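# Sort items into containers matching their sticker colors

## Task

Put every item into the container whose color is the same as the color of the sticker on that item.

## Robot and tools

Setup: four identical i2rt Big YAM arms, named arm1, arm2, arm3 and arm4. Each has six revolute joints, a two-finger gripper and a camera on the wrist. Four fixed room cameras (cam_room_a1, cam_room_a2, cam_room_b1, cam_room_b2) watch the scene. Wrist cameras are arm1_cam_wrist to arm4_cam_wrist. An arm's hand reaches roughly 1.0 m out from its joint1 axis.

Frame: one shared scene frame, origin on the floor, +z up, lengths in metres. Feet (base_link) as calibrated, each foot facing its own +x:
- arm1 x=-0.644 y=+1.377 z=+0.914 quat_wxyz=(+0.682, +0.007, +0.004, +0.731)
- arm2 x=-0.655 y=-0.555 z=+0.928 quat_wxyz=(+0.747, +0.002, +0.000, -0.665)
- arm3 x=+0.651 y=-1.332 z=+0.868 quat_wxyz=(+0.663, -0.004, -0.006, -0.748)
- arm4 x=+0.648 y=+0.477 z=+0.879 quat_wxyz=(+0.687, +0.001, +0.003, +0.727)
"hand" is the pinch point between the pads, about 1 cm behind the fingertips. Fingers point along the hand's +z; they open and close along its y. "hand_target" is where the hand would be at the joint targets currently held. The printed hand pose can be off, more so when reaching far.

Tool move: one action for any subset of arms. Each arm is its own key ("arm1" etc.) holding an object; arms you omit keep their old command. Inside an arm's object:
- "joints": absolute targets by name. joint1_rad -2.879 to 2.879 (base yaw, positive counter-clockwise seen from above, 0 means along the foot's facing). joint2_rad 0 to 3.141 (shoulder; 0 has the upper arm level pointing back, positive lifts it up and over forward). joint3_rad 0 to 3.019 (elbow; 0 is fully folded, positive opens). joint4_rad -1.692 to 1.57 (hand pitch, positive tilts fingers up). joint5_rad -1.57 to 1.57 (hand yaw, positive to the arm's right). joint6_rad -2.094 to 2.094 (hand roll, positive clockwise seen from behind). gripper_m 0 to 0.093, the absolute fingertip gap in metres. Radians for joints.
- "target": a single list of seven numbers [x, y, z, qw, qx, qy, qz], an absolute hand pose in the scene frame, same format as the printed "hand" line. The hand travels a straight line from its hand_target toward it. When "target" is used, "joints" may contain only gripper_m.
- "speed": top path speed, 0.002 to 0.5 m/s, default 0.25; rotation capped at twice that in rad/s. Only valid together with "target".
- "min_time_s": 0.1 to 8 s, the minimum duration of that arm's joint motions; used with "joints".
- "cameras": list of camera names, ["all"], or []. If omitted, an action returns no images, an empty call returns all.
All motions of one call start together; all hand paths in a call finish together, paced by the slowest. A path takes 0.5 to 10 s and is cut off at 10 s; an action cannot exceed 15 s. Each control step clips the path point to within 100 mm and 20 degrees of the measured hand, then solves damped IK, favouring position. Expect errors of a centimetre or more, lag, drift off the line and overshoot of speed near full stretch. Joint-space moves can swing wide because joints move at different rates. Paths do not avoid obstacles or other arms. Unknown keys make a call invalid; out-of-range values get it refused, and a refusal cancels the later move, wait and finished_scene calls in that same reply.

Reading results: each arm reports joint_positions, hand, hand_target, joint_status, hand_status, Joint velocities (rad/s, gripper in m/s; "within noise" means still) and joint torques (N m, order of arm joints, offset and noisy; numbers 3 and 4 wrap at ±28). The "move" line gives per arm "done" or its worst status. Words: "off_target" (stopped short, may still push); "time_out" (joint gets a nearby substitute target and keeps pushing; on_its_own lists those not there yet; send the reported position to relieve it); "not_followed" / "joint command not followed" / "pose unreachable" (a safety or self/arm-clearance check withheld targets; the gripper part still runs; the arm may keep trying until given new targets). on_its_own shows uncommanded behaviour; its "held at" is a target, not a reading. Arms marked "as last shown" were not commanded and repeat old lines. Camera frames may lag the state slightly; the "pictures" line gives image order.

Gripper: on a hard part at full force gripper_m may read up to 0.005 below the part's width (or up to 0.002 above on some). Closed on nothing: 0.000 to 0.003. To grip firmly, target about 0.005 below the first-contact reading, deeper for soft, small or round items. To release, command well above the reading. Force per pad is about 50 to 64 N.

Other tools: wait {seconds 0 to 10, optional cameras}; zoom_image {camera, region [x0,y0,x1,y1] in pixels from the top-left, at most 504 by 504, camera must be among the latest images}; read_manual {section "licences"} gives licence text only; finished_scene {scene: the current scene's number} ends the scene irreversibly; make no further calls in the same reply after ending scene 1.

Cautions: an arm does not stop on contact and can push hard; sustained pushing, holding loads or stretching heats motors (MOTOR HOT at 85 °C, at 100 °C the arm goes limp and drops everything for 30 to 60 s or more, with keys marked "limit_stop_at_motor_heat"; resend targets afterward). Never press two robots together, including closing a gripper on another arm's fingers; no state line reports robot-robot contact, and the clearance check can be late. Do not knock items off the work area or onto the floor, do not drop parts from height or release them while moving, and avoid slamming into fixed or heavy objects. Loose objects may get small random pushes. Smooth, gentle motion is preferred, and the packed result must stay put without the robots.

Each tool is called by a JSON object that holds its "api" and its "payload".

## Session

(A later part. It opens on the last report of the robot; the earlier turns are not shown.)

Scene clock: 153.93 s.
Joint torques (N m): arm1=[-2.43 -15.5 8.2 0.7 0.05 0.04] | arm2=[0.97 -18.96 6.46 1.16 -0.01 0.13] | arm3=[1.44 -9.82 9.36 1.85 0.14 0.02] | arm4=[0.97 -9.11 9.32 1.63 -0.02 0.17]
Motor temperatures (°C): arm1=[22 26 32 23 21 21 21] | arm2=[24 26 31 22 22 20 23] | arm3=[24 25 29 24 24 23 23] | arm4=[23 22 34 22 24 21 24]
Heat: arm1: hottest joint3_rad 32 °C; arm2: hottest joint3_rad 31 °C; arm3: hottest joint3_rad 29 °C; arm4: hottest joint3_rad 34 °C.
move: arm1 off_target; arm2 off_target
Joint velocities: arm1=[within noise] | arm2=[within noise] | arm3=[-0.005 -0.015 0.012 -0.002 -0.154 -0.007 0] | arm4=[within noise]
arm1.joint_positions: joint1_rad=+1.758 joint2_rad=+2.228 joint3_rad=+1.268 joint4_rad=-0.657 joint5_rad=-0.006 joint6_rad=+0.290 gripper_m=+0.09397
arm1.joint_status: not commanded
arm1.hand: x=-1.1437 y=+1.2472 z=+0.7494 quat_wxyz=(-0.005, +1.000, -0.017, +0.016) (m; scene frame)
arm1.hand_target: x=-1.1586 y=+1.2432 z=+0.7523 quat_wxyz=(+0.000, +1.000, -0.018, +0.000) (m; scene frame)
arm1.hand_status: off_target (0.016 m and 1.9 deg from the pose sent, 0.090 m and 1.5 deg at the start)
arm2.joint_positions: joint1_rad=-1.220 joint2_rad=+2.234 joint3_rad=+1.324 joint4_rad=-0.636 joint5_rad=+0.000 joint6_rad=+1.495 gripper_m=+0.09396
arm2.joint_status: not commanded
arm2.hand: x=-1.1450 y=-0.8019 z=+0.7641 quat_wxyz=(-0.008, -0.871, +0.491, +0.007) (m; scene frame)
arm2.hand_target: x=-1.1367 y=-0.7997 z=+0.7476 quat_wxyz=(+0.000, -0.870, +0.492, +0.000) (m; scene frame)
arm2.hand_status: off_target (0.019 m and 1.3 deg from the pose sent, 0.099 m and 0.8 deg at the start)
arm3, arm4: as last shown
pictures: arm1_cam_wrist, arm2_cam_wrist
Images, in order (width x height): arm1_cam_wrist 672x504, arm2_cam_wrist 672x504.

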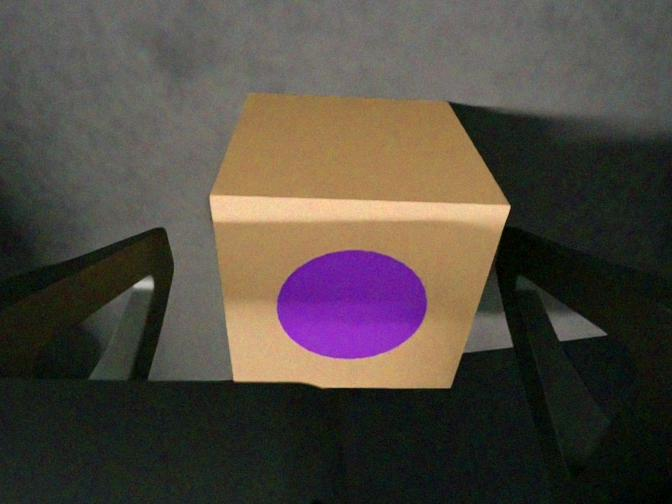

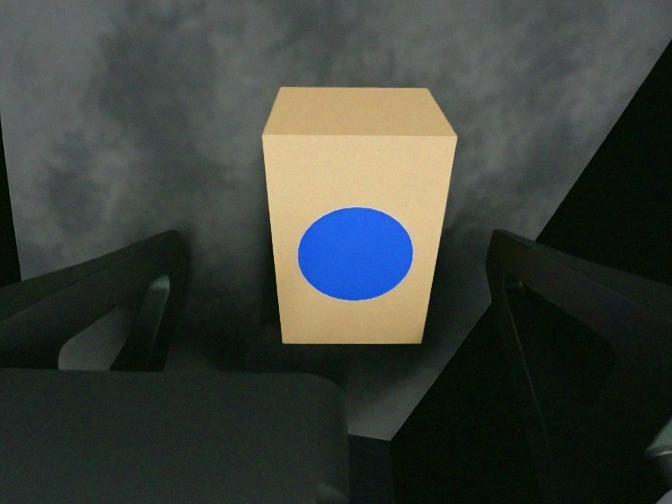

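{"api": "move", "payload": {"arm1": {"joints":{"gripper_m":0.047}}, "arm2": {"target":[-1.137,-0.800,0.734,0,0.870,-0.492,0],"speed":0.08}}}

{"api": "move", "payload": {"arm2": {"joints":{"gripper_m":0.035}}, "cameras": ["arm1_cam_wrist","arm2_cam_wrist"]}}

Scene clock: 166.43 s.
Joint torques (N m): arm1=[-1.73 -15.44 8.16 0.91 -0.01 0.07] | arm2=[0.97 -18.73 6.74 1.16 0 0.12] | arm3=[1.49 -10.05 9.35 1.85 0.14 0.04] | arm4=[0.85 -8.94 9.28 1.61 -0.03 0.17]
Motor temperatures (°C): arm1=[22 27 32 23 21 21 21] | arm2=[24 27 30 22 22 20 23] | arm3=[24 25 29 24 24 23 23] | arm4=[23 22 34 22 24 21 24]
Heat: arm1: hottest joint3_rad 32 °C; arm2: hottest joint3_rad 30 °C; arm3: hottest joint3_rad 29 °C; arm4: hottest joint3_rad 34 °C.
move: arm1 off_target; arm2 off_target
Joint velocities: within noise
arm1.joint_positions: joint1_rad=+1.758 joint2_rad=+2.228 joint3_rad=+1.268 joint4_rad=-0.657 joint5_rad=-0.006 joint6_rad=+0.290 gripper_m=+0.05307
arm1.joint_status: gripper_m off_target (ended at +0.05310, target +0.04700)
arm1.hand: x=-1.1437 y=+1.2471 z=+0.7494 quat_wxyz=(-0.005, +1.000, -0.017, +0.016) (m; scene frame)
arm1.hand_target: x=-1.1586 y=+1.2432 z=+0.7523 quat_wxyz=(+0.000, +1.000, -0.018, +0.000) (m; scene frame)
arm1.hand_status: not commanded
arm2.joint_positions: joint1_rad=-1.220 joint2_rad=+2.256 joint3_rad=+1.324 joint4_rad=-0.615 joint5_rad=+0.000 joint6_rad=+1.495 gripper_m=+0.09396
arm2.joint_status: not commanded
arm2.hand: x=-1.1438 y=-0.8012 z=+0.7525 quat_wxyz=(-0.008, -0.871, +0.491, +0.007) (m; scene frame)
arm2.hand_target: x=-1.1365 y=-0.7996 z=+0.7345 quat_wxyz=(+0.000, -0.870, +0.492, +0.000) (m; scene frame)
arm2.hand_status: off_target (0.020 m and 1.2 deg from the pose sent, 0.031 m and 1.3 deg at the start)
arm3, arm4: as last shown
pictures: none

Scene clock: 167.07 s.
Joint torques (N m): arm1=[-1.96 -15.56 8.05 0.84 0.04 0.06] | arm2=[1.08 -18.67 6.72 1.13 -0.01 0.13] | arm3=[1.32 -9.76 9.36 1.85 0.14 0.02] | arm4=[0.97 -9.35 9.36 1.59 -0.02 0.16]
Motor temperatures (°C): arm1=[22 27 32 23 21 21 21] | arm2=[24 27 30 22 22 20 23] | arm3=[24 25 29 24 24 23 23] | arm4=[23 22 34 22 24 21 24]
Heat: arm1: hottest joint3_rad 32 °C; arm2: hottest joint3_rad 30 °C; arm3: hottest joint3_rad 29 °C; arm4: hottest joint3_rad 34 °C.
move: arm2 off_target
Joint velocities: within noise
arm1, arm3, arm4: as last shown
arm2.joint_positions: joint1_rad=-1.220 joint2_rad=+2.256 joint3_rad=+1.324 joint4_rad=-0.614 joint5_rad=+0.000 joint6_rad=+1.495 gripper_m=+0.04425
arm2.joint_status: gripper_m off_target (ended at +0.04427, target +0.03500)
arm2.hand: x=-1.1441 y=-0.8014 z=+0.7525 quat_wxyz=(-0.008, -0.871, +0.491, +0.007) (m; scene frame)
arm2.hand_target: x=-1.1365 y=-0.7996 z=+0.7345 quat_wxyz=(+0.000, -0.870, +0.492, +0.000) (m; scene frame)
arm2.hand_status: not commanded
pictures: arm1_cam_wrist, arm2_cam_wrist
Images, in order (width x height): arm1_cam_wrist 672x504, arm2_cam_wrist 672x504.

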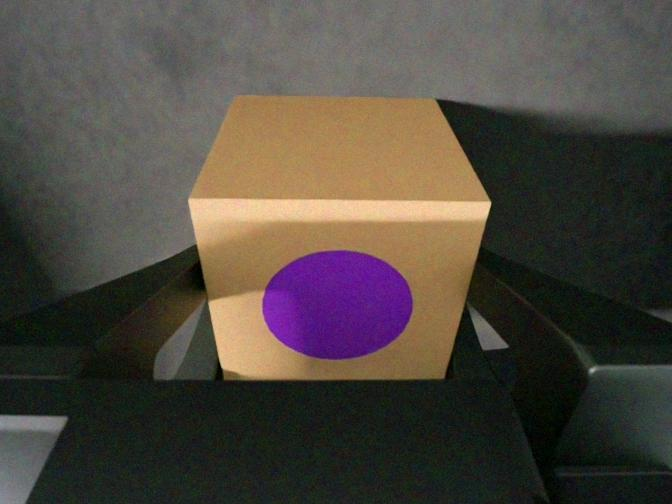

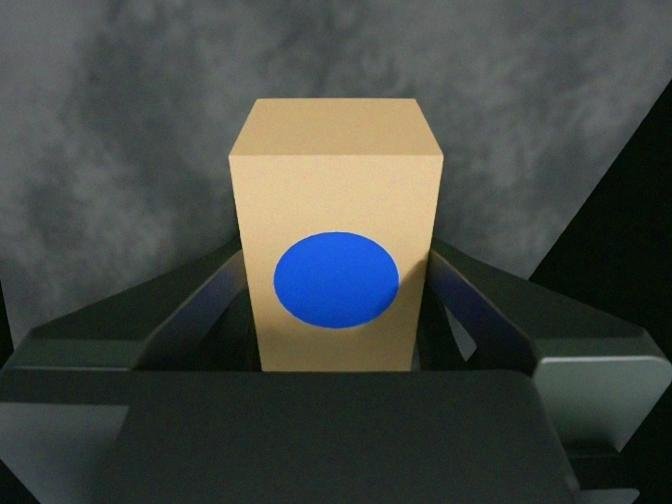

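{"api": "move", "payload": {"arm1": {"target":[-1.14,1.243,1.05,0,0.99985,-0.0175,0]}, "arm2": {"target":[-1.13,-0.800,1.05,0,0.870,-0.492,0]}, "arm4": {"joints":{"joint1_rad":0.6,"joint2_rad":0.5,"joint3_rad":1.4,"joint4_rad":-0.9},"min_time_s":3}, "arm3": {"joints":{"joint1_rad":-0.6,"joint2_rad":0.5,"joint3_rad":1.4,"joint4_rad":-0.9},"min_time_s":3}}}

{"api": "move", "payload": {"arm4": {"joints":{"joint1_rad":1.6},"min_time_s":2}, "arm3": {"joints":{"joint1_rad":-1.5},"min_time_s":2}, "cameras": ["all"]}}

Scene clock: 187.47 s.
Joint torques (N m): arm1=[-1.44 -13.57 13.74 0.06 0.03 0.11] | arm2=[1.2 -18.02 13.55 0.06 0 0.17] | arm3=[0.56 4.54 10.11 2.39 -0.01 0.02] | arm4=[1.14 3.37 9.37 2.02 0.05 0.18]
Motor temperatures (°C): arm1=[22 27 31 23 21 21 22] | arm2=[24 27 29 22 22 20 24] | arm3=[24 25 30 24 24 23 23] | arm4=[23 22 35 22 24 21 24]
Heat: arm1: hottest joint3_rad 31 °C; arm2: hottest joint3_rad 29 °C; arm3: hottest joint3_rad 30 °C; arm4: hottest joint3_rad 35 °C.
move: arm1 off_target; arm2 off_target; arm3 done; arm4 done
Joint velocities: within noise
arm1.joint_positions: joint1_rad=+1.758 joint2_rad=+1.751 joint3_rad=+1.394 joint4_rad=-1.267 joint5_rad=-0.006 joint6_rad=+0.290 gripper_m=+0.05307
arm1.joint_status: not commanded
arm1.hand: x=-1.1267 y=+1.2497 z=+1.0312 quat_wxyz=(-0.005, +1.000, -0.017, +0.019) (m; scene frame)
arm1.hand_target: x=-1.1393 y=+1.2433 z=+1.0501 quat_wxyz=(+0.000, +1.000, -0.018, +0.000) (m; scene frame)
arm1.hand_status: off_target (0.024 m and 2.2 deg from the pose sent, 0.301 m and 1.9 deg at the start)
arm2.joint_positions: joint1_rad=-1.220 joint2_rad=+1.774 joint3_rad=+1.439 joint4_rad=-1.250 joint5_rad=+0.000 joint6_rad=+1.495 gripper_m=+0.04425
arm2.joint_status: not commanded
arm2.hand: x=-1.1215 y=-0.7906 z=+1.0406 quat_wxyz=(+0.008, -0.871, +0.491, -0.004) (m; scene frame)
arm2.hand_target: x=-1.1296 y=-0.7998 z=+1.0500 quat_wxyz=(+0.000, -0.870, +0.492, +0.000) (m; scene frame)
arm2.hand_status: off_target (0.016 m and 1.0 deg from the pose sent, 0.298 m and 1.3 deg at the start)
arm3.joint_positions: joint1_rad=-0.590 joint2_rad=+0.496 joint3_rad=+1.363 joint4_rad=-0.915 joint5_rad=+0.000 joint6_rad=-0.007 gripper_m=+0.09398
arm3.joint_status: all done
arm3.hand: x=+0.5088 y=-1.4860 z=+1.5195 quat_wxyz=(-0.290, -0.655, -0.299, +0.630) (m; scene frame)
arm3.hand_target: x=+0.5129 y=-1.4779 z=+1.5404 quat_wxyz=(-0.296, -0.642, -0.287, +0.646) (m; scene frame)
arm3.hand_status: not commanded
arm4.joint_positions: joint1_rad=+0.596 joint2_rad=+0.503 joint3_rad=+1.366 joint4_rad=-0.916 joint5_rad=+0.001 joint6_rad=-0.012 gripper_m=+0.09398
arm4.joint_status: all done
arm4.hand: x=+0.5185 y=+0.6538 z=+1.5285 quat_wxyz=(-0.307, +0.652, -0.320, -0.616) (m; scene frame)
arm4.hand_target: x=+0.5247 y=+0.6444 z=+1.5499 quat_wxyz=(-0.310, +0.634, -0.314, -0.635) (m; scene frame)
arm4.hand_status: not commanded
pictures: none

Scene clock: 189.83 s.
Joint torques (N m): arm1=[-0.26 -13.8 13.64 -0.14 0.01 0.09] | arm2=[1.44 -18.02 13.56 0.06 -0.01 0.17] | arm3=[0.56 3.84 10.21 2.4 -0.01 0.02] | arm4=[1.14 3.37 9.47 2.03 0.05 0.17]
Motor temperatures (°C): arm1=[22 27 32 23 21 21 22] | arm2=[24 27 29 22 22 20 24] | arm3=[24 25 30 24 24 23 23] | arm4=[23 22 34 22 24 21 24]
Heat: arm1: hottest joint3_rad 32 °C; arm2: hottest joint3_rad 29 °C; arm3: hottest joint3_rad 30 °C; arm4: hottest joint3_rad 34 °C.
move: arm3 done; arm4 done
Joint velocities: within noise
arm1, arm2: as last shown
arm3.joint_positions: joint1_rad=-1.489 joint2_rad=+0.496 joint3_rad=+1.363 joint4_rad=-0.915 joint5_rad=+0.000 joint6_rad=-0.007 gripper_m=+0.09398
arm3.joint_status: all done
arm3.hand: x=+0.4344 y=-1.3138 z=+1.5171 quat_wxyz=(+0.011, -0.724, +0.016, +0.689) (m; scene frame)
arm3.hand_target: x=+0.4430 y=-1.3116 z=+1.5380 quat_wxyz=(+0.013, -0.707, +0.022, +0.706) (m; scene frame)
arm3.hand_status: not commanded
arm4.joint_positions: joint1_rad=+1.596 joint2_rad=+0.503 joint3_rad=+1.366 joint4_rad=-0.916 joint5_rad=+0.001 joint6_rad=-0.012 gripper_m=+0.09398
arm4.joint_status: all done
arm4.hand: x=+0.4328 y=+0.4623 z=+1.5296 quat_wxyz=(+0.025, +0.723, +0.033, -0.689) (m; scene frame)
arm4.hand_target: x=+0.4441 y=+0.4623 z=+1.5510 quat_wxyz=(+0.031, +0.705, +0.029, -0.708) (m; scene frame)
arm4.hand_status: not commanded
pictures: arm1_cam_wrist, arm2_cam_wrist, arm3_cam_wrist, arm4_cam_wrist, cam_room_a1, cam_room_a2, cam_room_b1, cam_room_b2
Images, in order (width x height): arm1_cam_wrist 672x504, arm2_cam_wrist 672x504, arm3_cam_wrist 672x504, arm4_cam_wrist 672x504, cam_room_a1 672x504, cam_room_a2 672x504, cam_room_b1 672x504, cam_room_b2 672x504.

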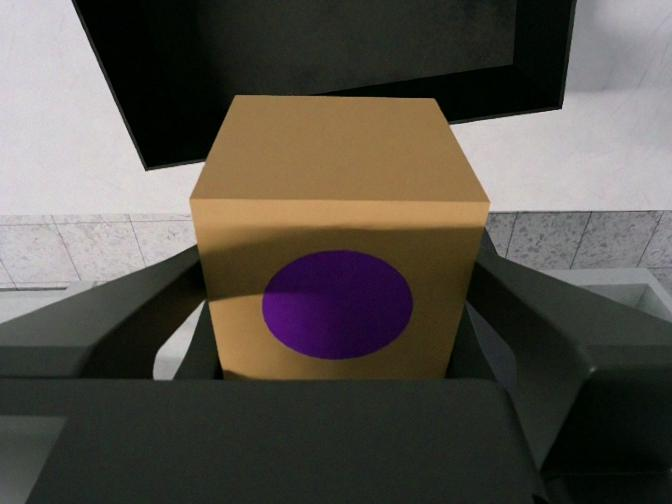

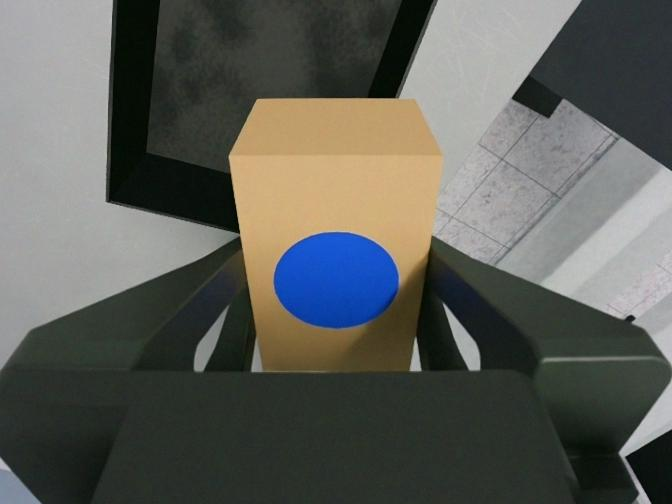

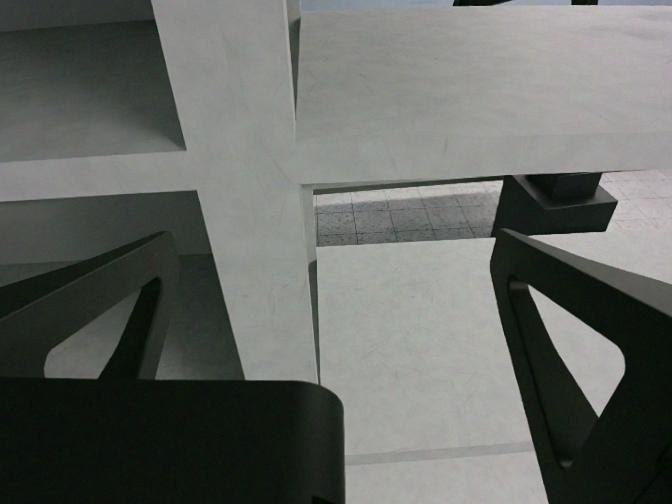

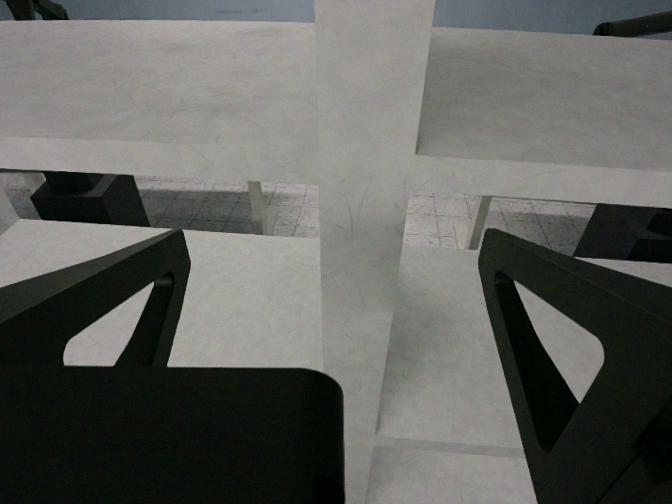

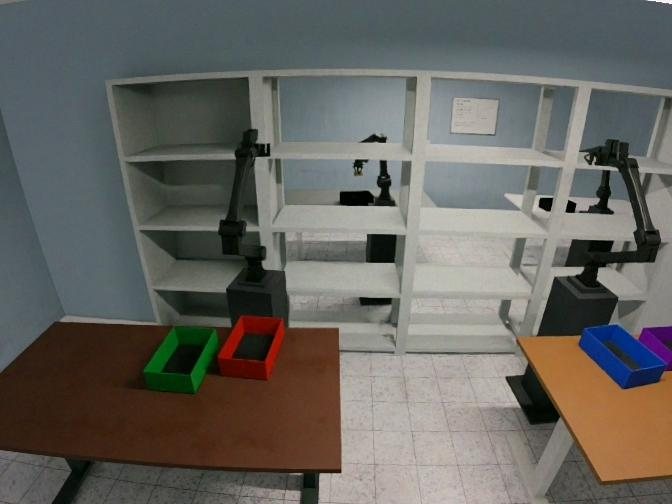

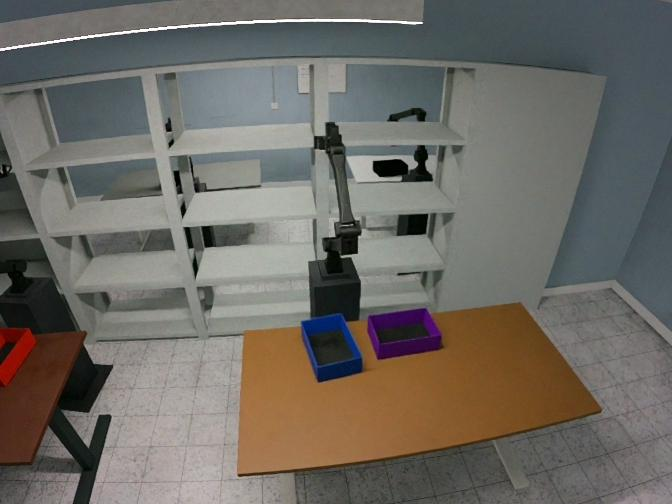

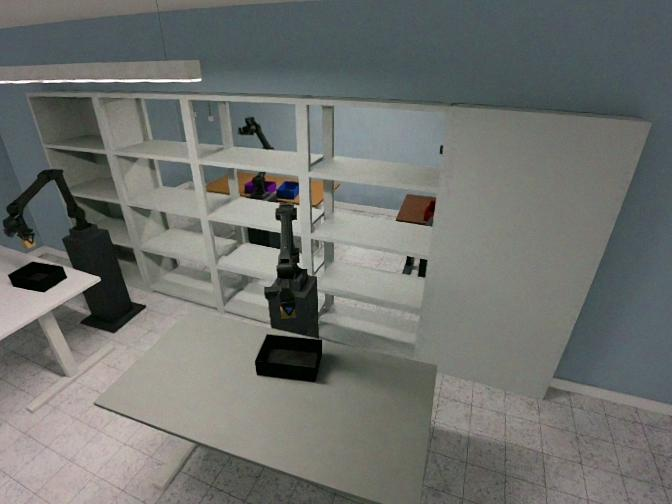

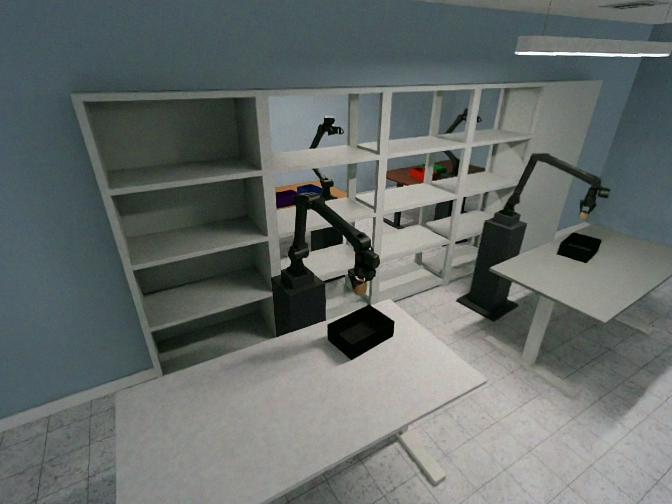

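{"api": "move", "payload": {"arm1": {"joints":{"joint2_rad":0.8,"joint3_rad":0.9,"joint4_rad":-1.65,"joint5_rad":0,"joint6_rad":0},"min_time_s":2.5}, "arm2": {"target":[-1.137,-0.800,0.740,0,0.870,-0.492,0]}}}

{"api": "move", "payload": {"arm1": {"joints":{"joint1_rad":-2.25},"min_time_s":4}, "arm2": {"joints":{"gripper_m":0.093}}, "arm4": {"joints":{"joint1_rad":0.95,"joint4_rad":-0.9},"min_time_s":2}, "cameras": ["arm1_cam_wrist","arm2_cam_wrist","arm4_cam_wrist","cam_room_a2","cam_room_b1"]}}

Scene clock: 251.20 s.
Joint torques (N m): arm1=[-1.14 0.03 10.71 0.21 0.09 -0.04] | arm2=[0.91 -18.9 7.86 1.05 0.01 0.12] | arm3=[0.44 3.96 10.28 2.33 0.01 0.02] | arm4=[0.79 3.55 9.54 2.1 0.06 0.16]
Motor temperatures (°C): arm1=[22 27 36 23 21 21 22] | arm2=[24 28 32 22 22 20 24] | arm3=[24 24 31 24 24 23 23] | arm4=[23 22 33 22 24 21 24]
Heat: arm1: hottest joint3_rad 36 °C; arm2: hottest joint3_rad 32 °C; arm3: hottest joint3_rad 31 °C; arm4: hottest joint3_rad 33 °C.
move: arm1 done; arm2 off_target
Joint velocities: within noise
arm1.joint_positions: joint1_rad=+1.758 joint2_rad=+0.802 joint3_rad=+0.896 joint4_rad=-1.641 joint5_rad=-0.002 joint6_rad=+0.008 gripper_m=+0.05307
arm1.joint_status: all done
arm1.hand: x=-0.8272 y=+1.3279 z=+1.1547 quat_wxyz=(+0.000, +0.992, +0.123, -0.019) (m; scene frame)
arm1.hand_target: x=-0.8254 y=+1.3276 z=+1.1565 quat_wxyz=(-0.001, +0.991, +0.130, -0.018) (m; scene frame)
arm1.hand_status: not commanded
arm2.joint_positions: joint1_rad=-1.220 joint2_rad=+2.250 joint3_rad=+1.306 joint4_rad=-0.622 joint5_rad=+0.000 joint6_rad=+1.495 gripper_m=+0.04425
arm2.joint_status: not commanded
arm2.hand: x=-1.1353 y=-0.7970 z=+0.7519 quat_wxyz=(+0.000, -0.871, +0.491, +0.002) (m; scene frame)
arm2.hand_target: x=-1.1366 y=-0.7997 z=+0.7402 quat_wxyz=(+0.000, -0.870, +0.492, +0.000) (m; scene frame)
arm2.hand_status: off_target (0.012 m and 0.2 deg from the pose sent, 0.301 m and 1.0 deg at the start)
arm3, arm4: as last shown
pictures: none

Scene clock: 255.53 s.
Joint torques (N m): arm1=[-2.14 0.26 10.54 0.13 0.02 -0.02] | arm2=[1.03 -18.84 7.9 0.81 0.02 0.11] | arm3=[0.56 3.9 10.28 2.36 0 0.02] | arm4=[0.44 3.72 9.43 1.95 0.07 0.16]
Motor temperatures (°C): arm1=[22 27 35 23 21 21 23] | arm2=[24 27 32 22 22 20 24] | arm3=[24 24 31 24 24 23 23] | arm4=[23 22 33 22 24 21 24]
Heat: arm1: hottest joint3_rad 35 °C; arm2: hottest joint3_rad 32 °C; arm3: hottest joint3_rad 31 °C; arm4: hottest joint3_rad 33 °C.
move: arm1 done; arm2 done; arm4 done
Joint velocities: arm1=[within noise] | arm2=[within noise] | arm3=[within noise] | arm4=[0.015 0.005 0.017 -0.002 -0.051 -0.154 0]
arm1.joint_positions: joint1_rad=-2.244 joint2_rad=+0.802 joint3_rad=+0.896 joint4_rad=-1.641 joint5_rad=+0.000 joint6_rad=+0.006 gripper_m=+0.05309
arm1.joint_status: all done
arm1.hand: x=-0.4811 y=+1.2664 z=+1.1491 quat_wxyz=(-0.003, -0.300, -0.954, +0.005) (m; scene frame)
arm1.hand_target: x=-0.4831 y=+1.2664 z=+1.1510 quat_wxyz=(-0.002, -0.300, -0.954, +0.004) (m; scene frame)
arm1.hand_status: not commanded
arm2.joint_positions: joint1_rad=-1.220 joint2_rad=+2.250 joint3_rad=+1.306 joint4_rad=-0.616 joint5_rad=+0.000 joint6_rad=+1.495 gripper_m=+0.09291
arm2.joint_status: all done
arm2.hand: x=-1.1365 y=-0.7977 z=+0.7519 quat_wxyz=(-0.003, -0.871, +0.491, +0.003) (m; scene frame)
arm2.hand_target: x=-1.1366 y=-0.7998 z=+0.7402 quat_wxyz=(+0.000, -0.870, +0.492, +0.000) (m; scene frame)
arm2.hand_status: not commanded
arm3: as last shown
arm4.joint_positions: joint1_rad=+0.956 joint2_rad=+0.503 joint3_rad=+1.366 joint4_rad=-0.916 joint5_rad=+0.001 joint6_rad=-0.012 gripper_m=+0.09398
arm4.joint_status: all done
arm4.hand: x=+0.4657 y=+0.5961 z=+1.5290 quat_wxyz=(-0.192, +0.698, -0.198, -0.661) (m; scene frame)
arm4.hand_target: x=+0.4759 y=+0.5911 z=+1.5504 quat_wxyz=(-0.195, +0.678, -0.199, -0.680) (m; scene frame)
arm4.hand_status: not commanded
pictures: arm1_cam_wrist, arm2_cam_wrist, arm4_cam_wrist, cam_room_a2, cam_room_b1
Images, in order (width x height): arm1_cam_wrist 672x504, arm2_cam_wrist 672x504, arm4_cam_wrist 672x504, cam_room_a2 672x504, cam_room_b1 672x504.

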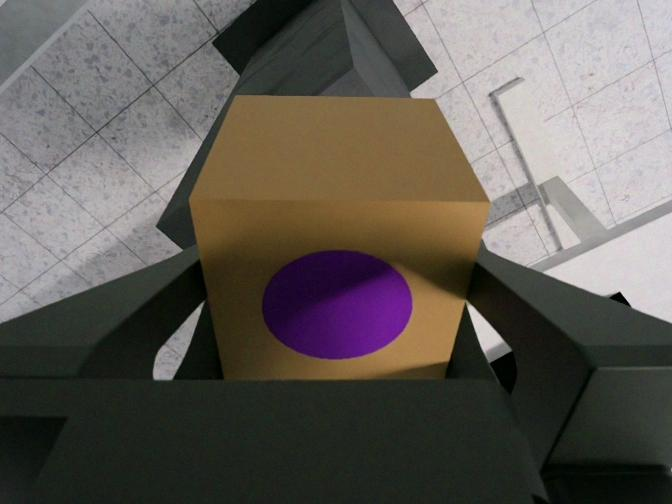

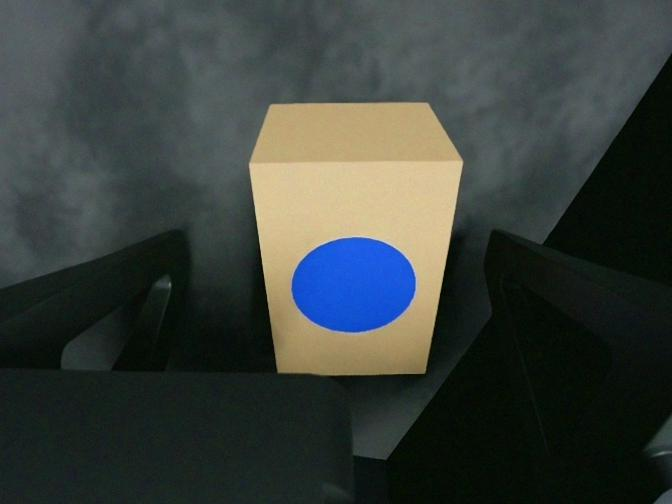

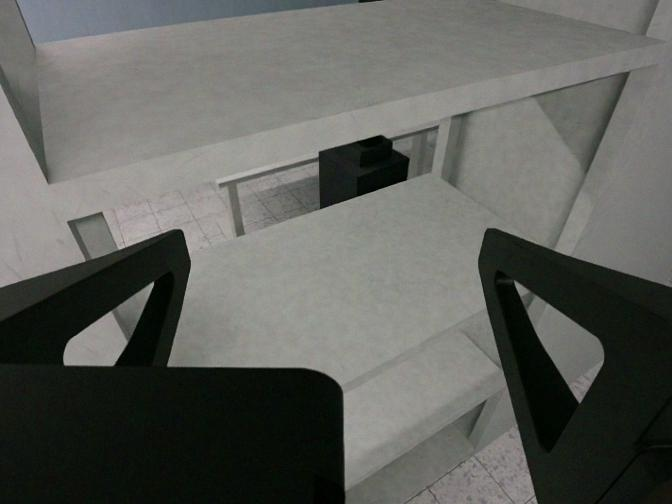

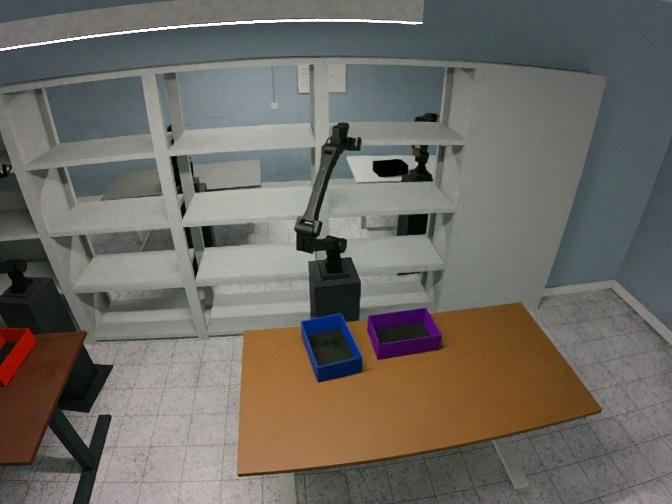

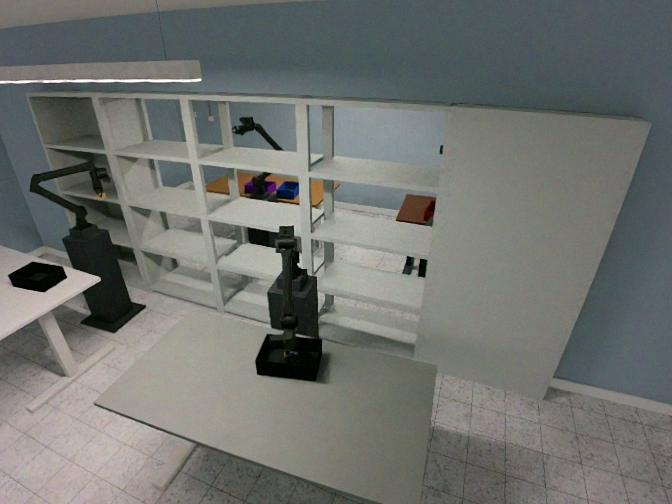

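{"api": "move", "payload": {"arm1": {"target":[-0.39,1.20,1.11,0,0.300,0.954,0],"speed":0.2}, "arm2": {"target":[-1.137,-0.800,0.88,0,0.870,-0.492,0]}}}

{"api": "move", "payload": {"arm1": {"target":[-0.056,0.968,1.11,0,0.300,0.954,0],"speed":0.2}, "arm2": {"target":[-1.065,-0.759,0.86,-0.1023,-0.8903,-0.2469,0.3688],"speed":0.4}, "cameras": ["arm1_cam_wrist","arm2_cam_wrist","arm4_cam_wrist","cam_room_a2","cam_room_b1"]}}

Scene clock: 282.90 s.
Joint torques (N m): arm1=[-2.84 -4.37 15.57 0.68 -0.05 -0.01] | arm2=[0.97 -19.08 9.88 0.17 0.02 0.11] | arm3=[0.62 3.84 10.25 2.37 0.01 0.02] | arm4=[0.44 3.55 9.44 2.1 0.03 0.15]
Motor temperatures (°C): arm1=[22 26 35 23 21 21 23] | arm2=[24 27 30 22 22 20 23] | arm3=[24 24 32 24 24 23 23] | arm4=[23 22 33 22 24 21 24]
Heat: arm1: hottest joint3_rad 35 °C; arm2: hottest joint3_rad 30 °C; arm3: hottest joint3_rad 32 °C; arm4: hottest joint3_rad 33 °C.
move: arm1 off_target; arm2 done
Joint velocities: within noise
arm1.joint_positions: joint1_rad=-2.245 joint2_rad=+1.138 joint3_rad=+0.931 joint4_rad=-1.424 joint5_rad=-0.005 joint6_rad=+0.001 gripper_m=+0.05309
arm1.joint_status: not commanded
arm1.hand: x=-0.4079 y=+1.2158 z=+1.0867 quat_wxyz=(+0.036, -0.299, -0.954, -0.010) (m; scene frame)
arm1.hand_target: x=-0.3912 y=+1.2009 z=+1.1103 quat_wxyz=(+0.000, -0.300, -0.954, +0.000) (m; scene frame)
arm1.hand_status: off_target (0.033 m and 4.3 deg from the pose sent, 0.119 m and 0.7 deg at the start)
arm2.joint_positions: joint1_rad=-1.220 joint2_rad=+1.996 joint3_rad=+1.306 joint4_rad=-0.868 joint5_rad=+0.000 joint6_rad=+1.495 gripper_m=+0.09291
arm2.joint_status: not commanded
arm2.hand: x=-1.1352 y=-0.7973 z=+0.8828 quat_wxyz=(-0.004, -0.871, +0.491, +0.003) (m; scene frame)
arm2.hand_target: x=-1.1369 y=-0.7999 z=+0.8800 quat_wxyz=(+0.000, -0.870, +0.492, +0.000) (m; scene frame)
arm2.hand_status: done (0.004 m and 0.6 deg from the pose sent, 0.128 m and 0.5 deg at the start)
arm3, arm4: as last shown
pictures: none

Scene clock: 286.03 s.
Joint torques (N m): arm1=[-2.43 -21.19 16.2 0.12 -0.03 -0.01] | arm2=[0.21 -10.99 4 2.99 -0.22 -0.1] | arm3=[0.62 4.01 10.25 2.37 0 0] | arm4=[0.5 3.43 9.39 1.94 0.04 0.19]
Motor temperatures (°C): arm1=[22 26 35 23 21 21 23] | arm2=[24 27 30 22 22 20 23] | arm3=[24 24 32 24 24 23 23] | arm4=[23 22 33 22 24 21 24]
Heat: arm1: hottest joint3_rad 35 °C; arm2: hottest joint3_rad 30 °C; arm3: hottest joint3_rad 32 °C; arm4: hottest joint3_rad 33 °C.
move: arm1 off_target; arm2 off_target
Joint velocities: within noise
arm1.joint_positions: joint1_rad=-2.245 joint2_rad=+2.269 joint3_rad=+2.410 joint4_rad=-1.685 joint5_rad=-0.005 joint6_rad=+0.001 gripper_m=+0.05309
arm1.joint_status: not commanded
arm1.hand: x=-0.0636 y=+0.9773 z=+1.0865 quat_wxyz=(-0.006, -0.299, -0.954, +0.003) (m; scene frame)
arm1.hand_target: x=-0.0575 y=+0.9691 z=+1.1096 quat_wxyz=(-0.030, -0.300, -0.953, +0.010) (m; scene frame)
arm1.hand_status: off_target (0.026 m and 0.7 deg from the pose sent, 0.431 m and 4.3 deg at the start; a joint's target at an end of its range on 30 of 94 steps)
arm2.joint_positions: joint1_rad=-1.248 joint2_rad=+1.807 joint3_rad=+0.529 joint4_rad=+0.511 joint5_rad=-0.074 joint6_rad=-0.060 gripper_m=+0.09292
arm2.joint_status: not commanded
arm2.hand: x=-1.0705 y=-0.7645 z=+0.8718 quat_wxyz=(-0.106, -0.888, -0.242, +0.376) (m; scene frame)
arm2.hand_target: x=-1.0648 y=-0.7589 z=+0.8603 quat_wxyz=(-0.102, -0.890, -0.247, +0.368) (m; scene frame)
arm2.hand_status: off_target (0.014 m and 1.1 deg from the pose sent, 0.083 m and 98.1 deg at the start)
arm3, arm4: as last shown
pictures: arm1_cam_wrist, arm2_cam_wrist, arm4_cam_wrist, cam_room_a2, cam_room_b1
Images, in order (width x height): arm1_cam_wrist 672x504, arm2_cam_wrist 672x504, arm4_cam_wrist 672x504, cam_room_a2 672x504, cam_room_b1 672x504.

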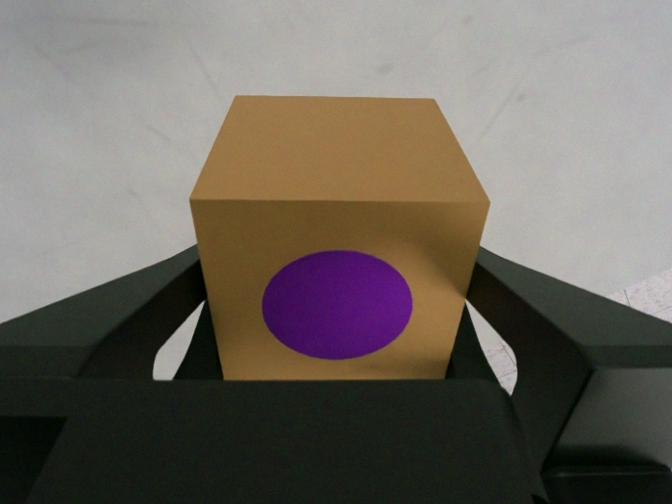

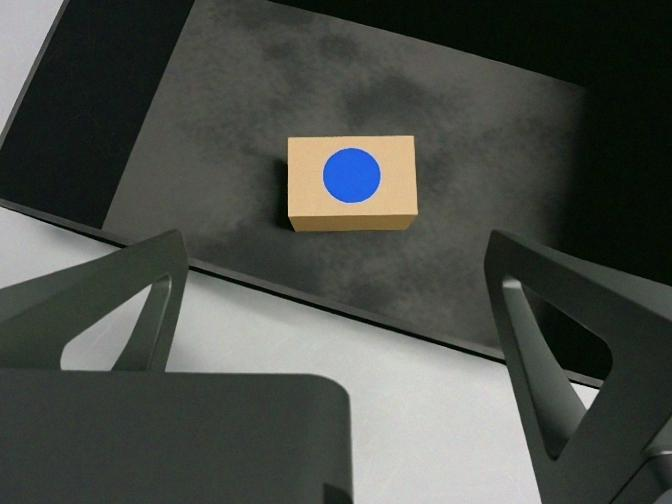

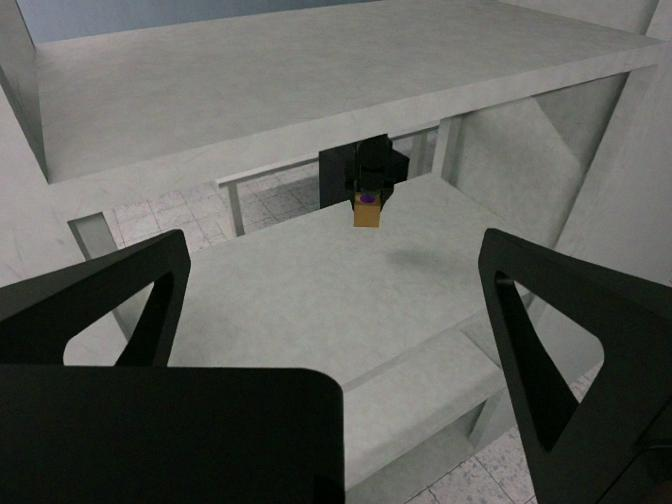

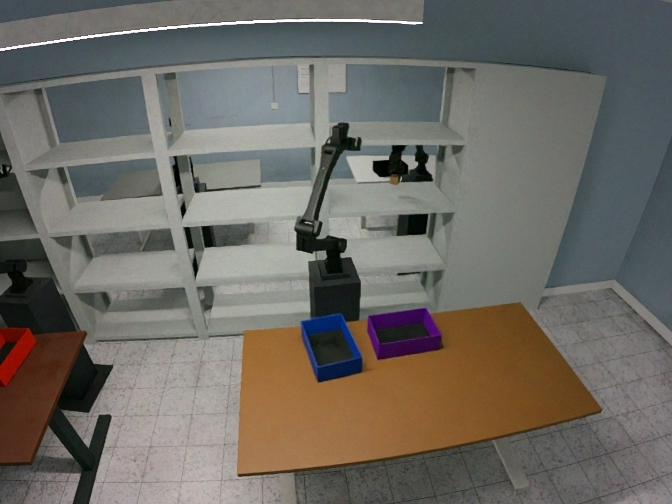

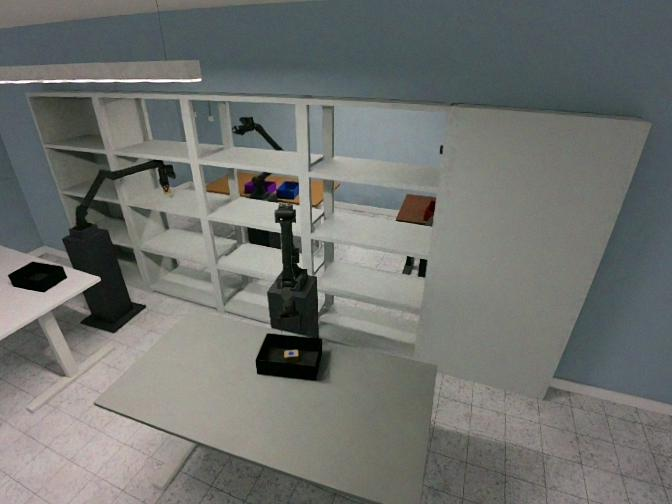

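{"api": "move", "payload": {"arm1": {"target":[-0.056,0.968,1.087,0,0.300,0.954,0],"speed":0.1}, "arm2": {"target":[-1.137,-0.792,0.746,-0.1023,-0.8903,-0.2469,0.3688],"speed":0.12}, "cameras": ["arm2_cam_wrist","arm4_cam_wrist"]}}

Scene clock: 294.63 s.
Joint torques (N m): arm1=[-2.73 -20.25 15.83 0.08 -0.03 0] | arm2=[0.26 -10.05 3.82 1.1 -0.11 0.46] | arm3=[0.5 3.9 10.26 2.39 0.01 0.02] | arm4=[0.21 3.66 9.4 2.14 0.05 0.16]
Motor temperatures (°C): arm1=[22 26 37 23 21 21 23] | arm2=[24 27 30 22 22 20 23] | arm3=[24 24 32 24 24 23 23] | arm4=[23 22 34 22 24 21 24]
Heat: arm1: hottest joint3_rad 37 °C; arm2: hottest joint3_rad 30 °C; arm3: hottest joint3_rad 32 °C; arm4: hottest joint3_rad 34 °C.
move: arm1 off_target; arm2 off_target
Joint velocities: within noise
arm1.joint_positions: joint1_rad=-2.245 joint2_rad=+2.290 joint3_rad=+2.410 joint4_rad=-1.685 joint5_rad=-0.005 joint6_rad=+0.001 gripper_m=+0.05309
arm1.joint_status: not commanded
arm1.hand: x=-0.0631 y=+0.9768 z=+1.0722 quat_wxyz=(+0.004, -0.299, -0.954, +0.000) (m; scene frame)
arm1.hand_target: x=-0.0570 y=+0.9688 z=+1.0866 quat_wxyz=(-0.013, -0.300, -0.954, +0.004) (m; scene frame)
arm1.hand_status: off_target (0.019 m and 0.5 deg from the pose sent, 0.012 m and 0.8 deg at the start; a joint's target at an end of its range on 46 of 51 steps)
arm2.joint_positions: joint1_rad=-1.248 joint2_rad=+2.172 joint3_rad=+0.805 joint4_rad=+0.704 joint5_rad=-0.074 joint6_rad=-0.113 gripper_m=+0.09294
arm2.joint_status: not commanded
arm2.hand: x=-1.1602 y=-0.8064 z=+0.8041 quat_wxyz=(-0.103, -0.860, -0.261, +0.426) (m; scene frame)
arm2.hand_target: x=-1.1328 y=-0.7903 z=+0.7513 quat_wxyz=(-0.101, -0.890, -0.247, +0.369) (m; scene frame)
arm2.hand_status: off_target (0.064 m and 7.6 deg from the pose sent, 0.145 m and 1.1 deg at the start)
arm3, arm4: as last shown
pictures: arm2_cam_wrist, arm4_cam_wrist
Images, in order (width x height): arm2_cam_wrist 672x504, arm4_cam_wrist 672x504.

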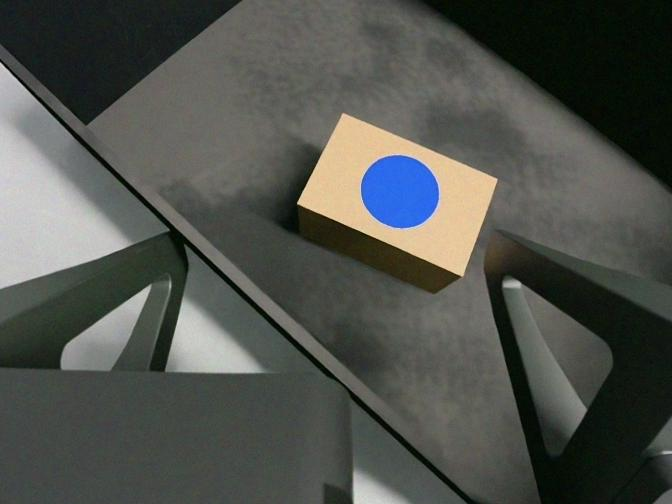

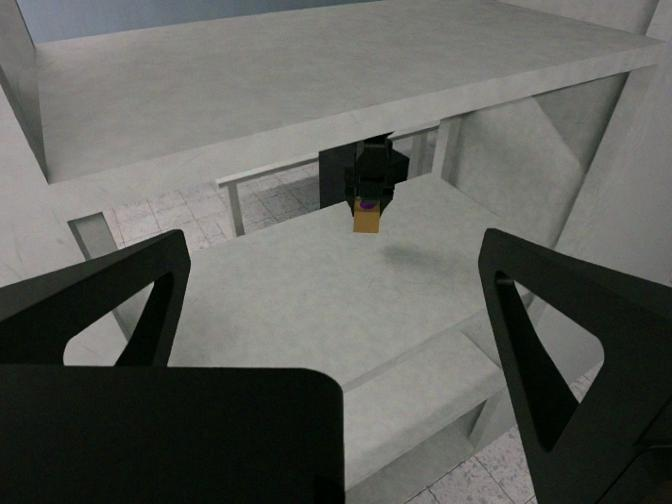

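{"api": "move", "payload": {"arm1": {"target":[-0.056,0.968,1.072,0,0.300,0.954,0],"speed":0.08}, "arm2": {"target":[-1.10,-0.77,0.95,-0.1023,-0.8903,-0.2469,0.3688],"speed":0.15}, "cameras": ["arm2_cam_wrist","arm4_cam_wrist","cam_room_b1"]}}

Scene clock: 305.30 s.
Joint torques (N m): arm1=[-2.9 -20.78 15.51 -0.01 -0.05 0.01] | arm2=[-0.03 -12.98 7.09 1.61 -0.23 0.16] | arm3=[0.67 4.01 10.24 2.33 0 0.02] | arm4=[0.15 3.55 9.43 2.06 0.07 0.16]
Motor temperatures (°C): arm1=[22 27 38 23 21 21 23] | arm2=[24 27 29 22 22 20 23] | arm3=[24 24 32 24 24 23 23] | arm4=[23 22 34 22 24 21 24]
Heat: arm1: hottest joint3_rad 38 °C; arm2: hottest joint3_rad 29 °C; arm3: hottest joint3_rad 32 °C; arm4: hottest joint3_rad 34 °C.
move: arm1 off_target; arm2 off_target
Joint velocities: within noise
arm1.joint_positions: joint1_rad=-2.245 joint2_rad=+2.309 joint3_rad=+2.410 joint4_rad=-1.685 joint5_rad=-0.005 joint6_rad=+0.001 gripper_m=+0.05309
arm1.joint_status: not commanded
arm1.hand: x=-0.0628 y=+0.9765 z=+1.0595 quat_wxyz=(+0.013, -0.299, -0.954, -0.003) (m; scene frame)
arm1.hand_target: x=-0.0568 y=+0.9686 z=+1.0719 quat_wxyz=(-0.003, -0.300, -0.954, +0.001) (m; scene frame)
arm1.hand_status: off_target (0.017 m and 1.6 deg from the pose sent, 0.011 m and 0.5 deg at the start; a joint's target at an end of its range on 43 of 60 steps)
arm2.joint_positions: joint1_rad=-1.258 joint2_rad=+1.582 joint3_rad=+0.652 joint4_rad=+0.174 joint5_rad=-0.083 joint6_rad=-0.094 gripper_m=+0.09294
arm2.joint_status: not commanded
arm2.hand: x=-1.1061 y=-0.7775 z=+0.9590 quat_wxyz=(-0.103, -0.882, -0.254, +0.383) (m; scene frame)
arm2.hand_target: x=-1.1000 y=-0.7701 z=+0.9502 quat_wxyz=(-0.102, -0.890, -0.247, +0.369) (m; scene frame)
arm2.hand_status: off_target (0.013 m and 2.0 deg from the pose sent, 0.162 m and 7.6 deg at the start)
arm3, arm4: as last shown
pictures: arm2_cam_wrist, arm4_cam_wrist, cam_room_b1
Images, in order (width x height): arm2_cam_wrist 672x504, arm4_cam_wrist 672x504, cam_room_b1 672x504.

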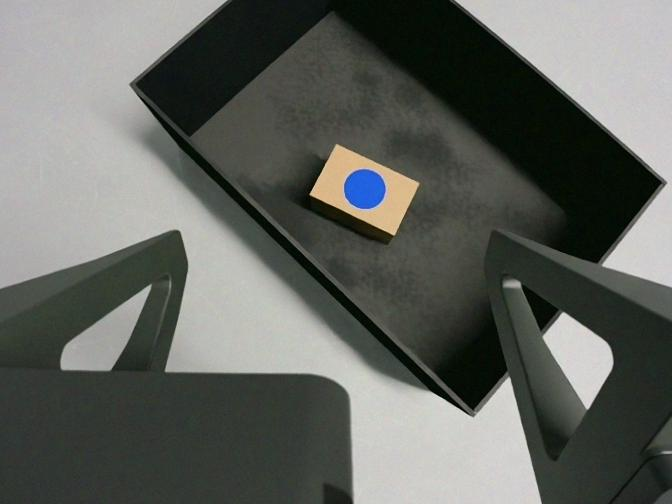

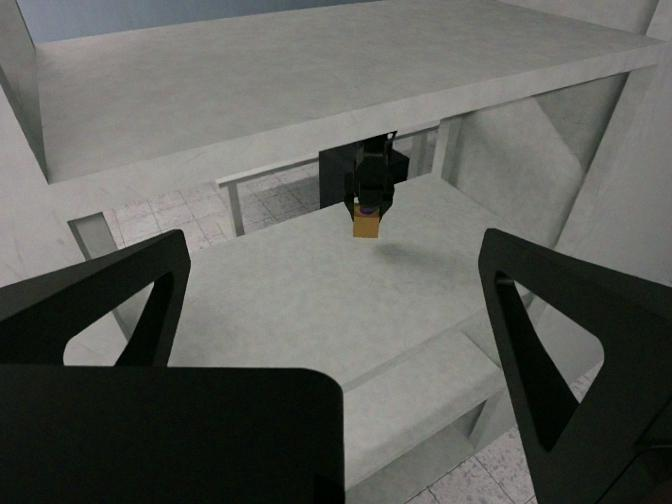

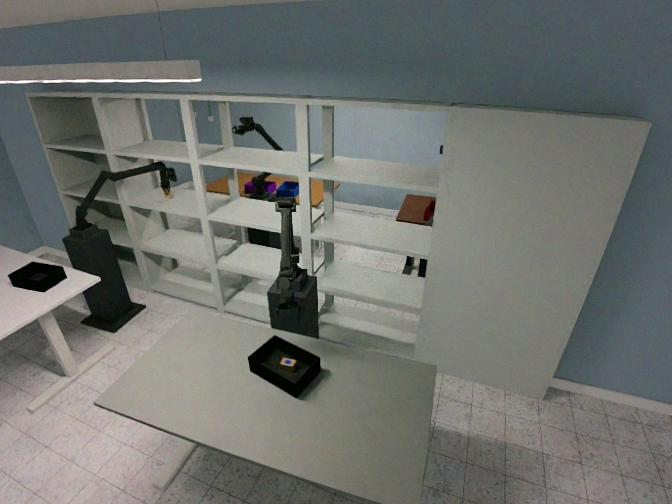

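{"api": "move", "payload": {"arm1": {"target":[-0.056,0.968,1.060,0,0.300,0.954,0],"speed":0.06}, "arm2": {"target":[-1.136,-0.798,0.875,-0.0132,-0.9744,-0.0596,0.2160],"speed":0.25}, "cameras": ["arm1_cam_wrist","arm2_cam_wrist","arm4_cam_wrist"]}}

{"api": "zoom_image", "payload": {"camera": "arm4_cam_wrist", "region": [310, 130, 450, 290]}}

Scene clock: 317.33 s.
Joint torques (N m): arm1=[-2.08 -21.01 13.15 0.95 -0.01 0.01] | arm2=[1.49 -14.97 11.17 1.02 0.31 0.21] | arm3=[0.38 3.9 10.28 2.36 0 0.02] | arm4=[0.56 3.43 9.29 2.07 0.06 0.17]
Motor temperatures (°C): arm1=[22 27 38 23 21 21 23] | arm2=[24 27 29 22 22 20 23] | arm3=[24 24 32 24 24 23 23] | arm4=[23 22 34 22 24 21 24]
Heat: arm1: hottest joint3_rad 38 °C; arm2: hottest joint3_rad 29 °C; arm3: hottest joint3_rad 32 °C; arm4: hottest joint3_rad 34 °C.
move: arm1 off_target; arm2 off_target
Joint velocities: within noise
arm1.joint_positions: joint1_rad=-2.245 joint2_rad=+2.311 joint3_rad=+2.410 joint4_rad=-1.685 joint5_rad=-0.005 joint6_rad=+0.001 gripper_m=+0.05309
arm1.joint_status: not commanded
arm1.hand: x=-0.0628 y=+0.9765 z=+1.0579 quat_wxyz=(+0.014, -0.299, -0.954, -0.004) (m; scene frame)
arm1.hand_target: x=-0.0564 y=+0.9683 z=+1.0600 quat_wxyz=(+0.000, -0.300, -0.954, +0.000) (m; scene frame)
arm1.hand_status: off_target (0.011 m and 1.7 deg from the pose sent, 0.011 m and 1.6 deg at the start)
arm2.joint_positions: joint1_rad=-1.175 joint2_rad=+1.849 joint3_rad=+0.941 joint4_rad=-0.256 joint5_rad=+0.160 joint6_rad=+0.351 gripper_m=+0.09294
arm2.joint_status: not commanded
arm2.hand: x=-1.1247 y=-0.7871 z=+0.8755 quat_wxyz=(-0.012, -0.975, -0.063, +0.214) (m; scene frame)
arm2.hand_target: x=-1.1355 y=-0.7977 z=+0.8752 quat_wxyz=(-0.013, -0.974, -0.060, +0.216) (m; scene frame)
arm2.hand_status: off_target (0.016 m and 0.5 deg from the pose sent, 0.091 m and 32.9 deg at the start)
arm3, arm4: as last shown
pictures: arm1_cam_wrist, arm2_cam_wrist, arm4_cam_wrist
Images, in order (width x height): arm1_cam_wrist 672x504, arm2_cam_wrist 672x504, arm4_cam_wrist 672x504.

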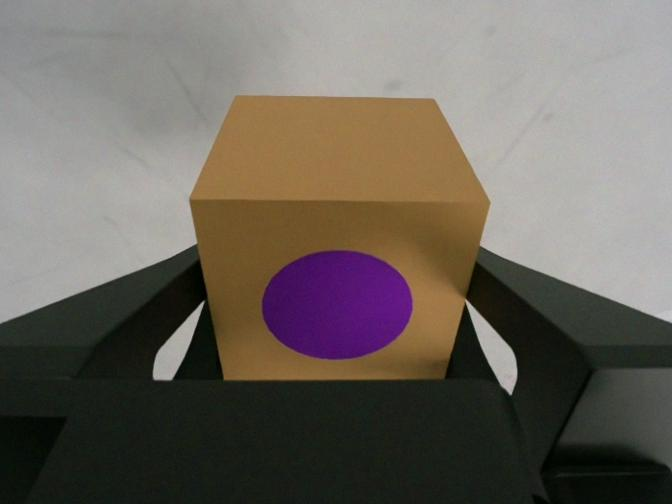

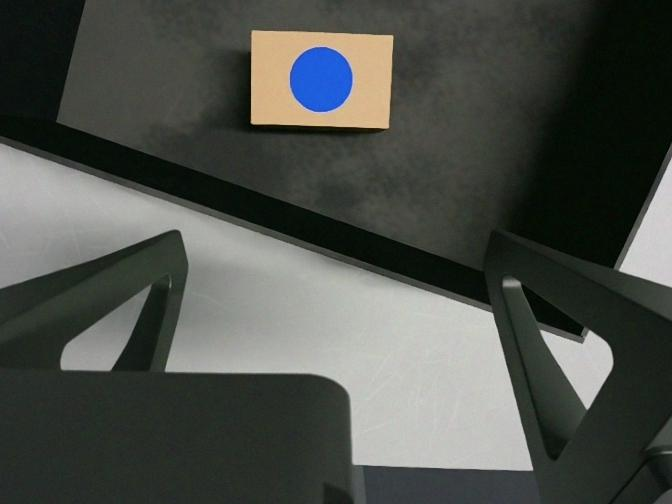

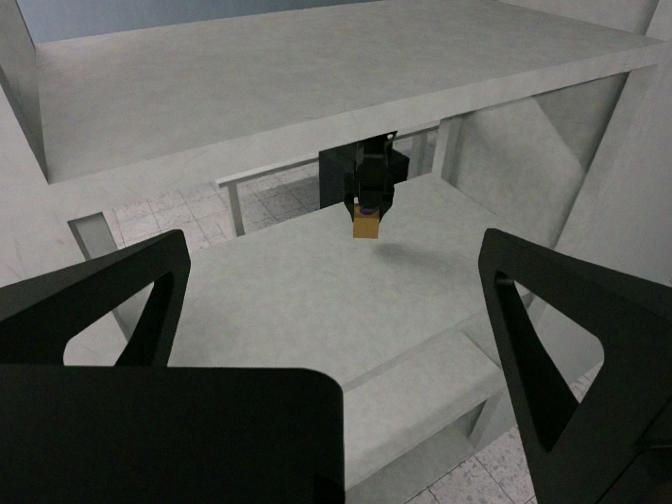

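Scaled by 3.150.

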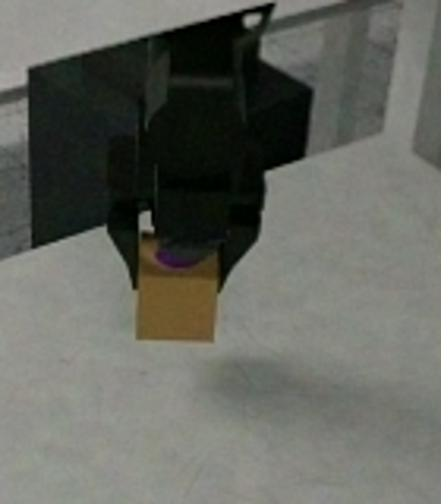

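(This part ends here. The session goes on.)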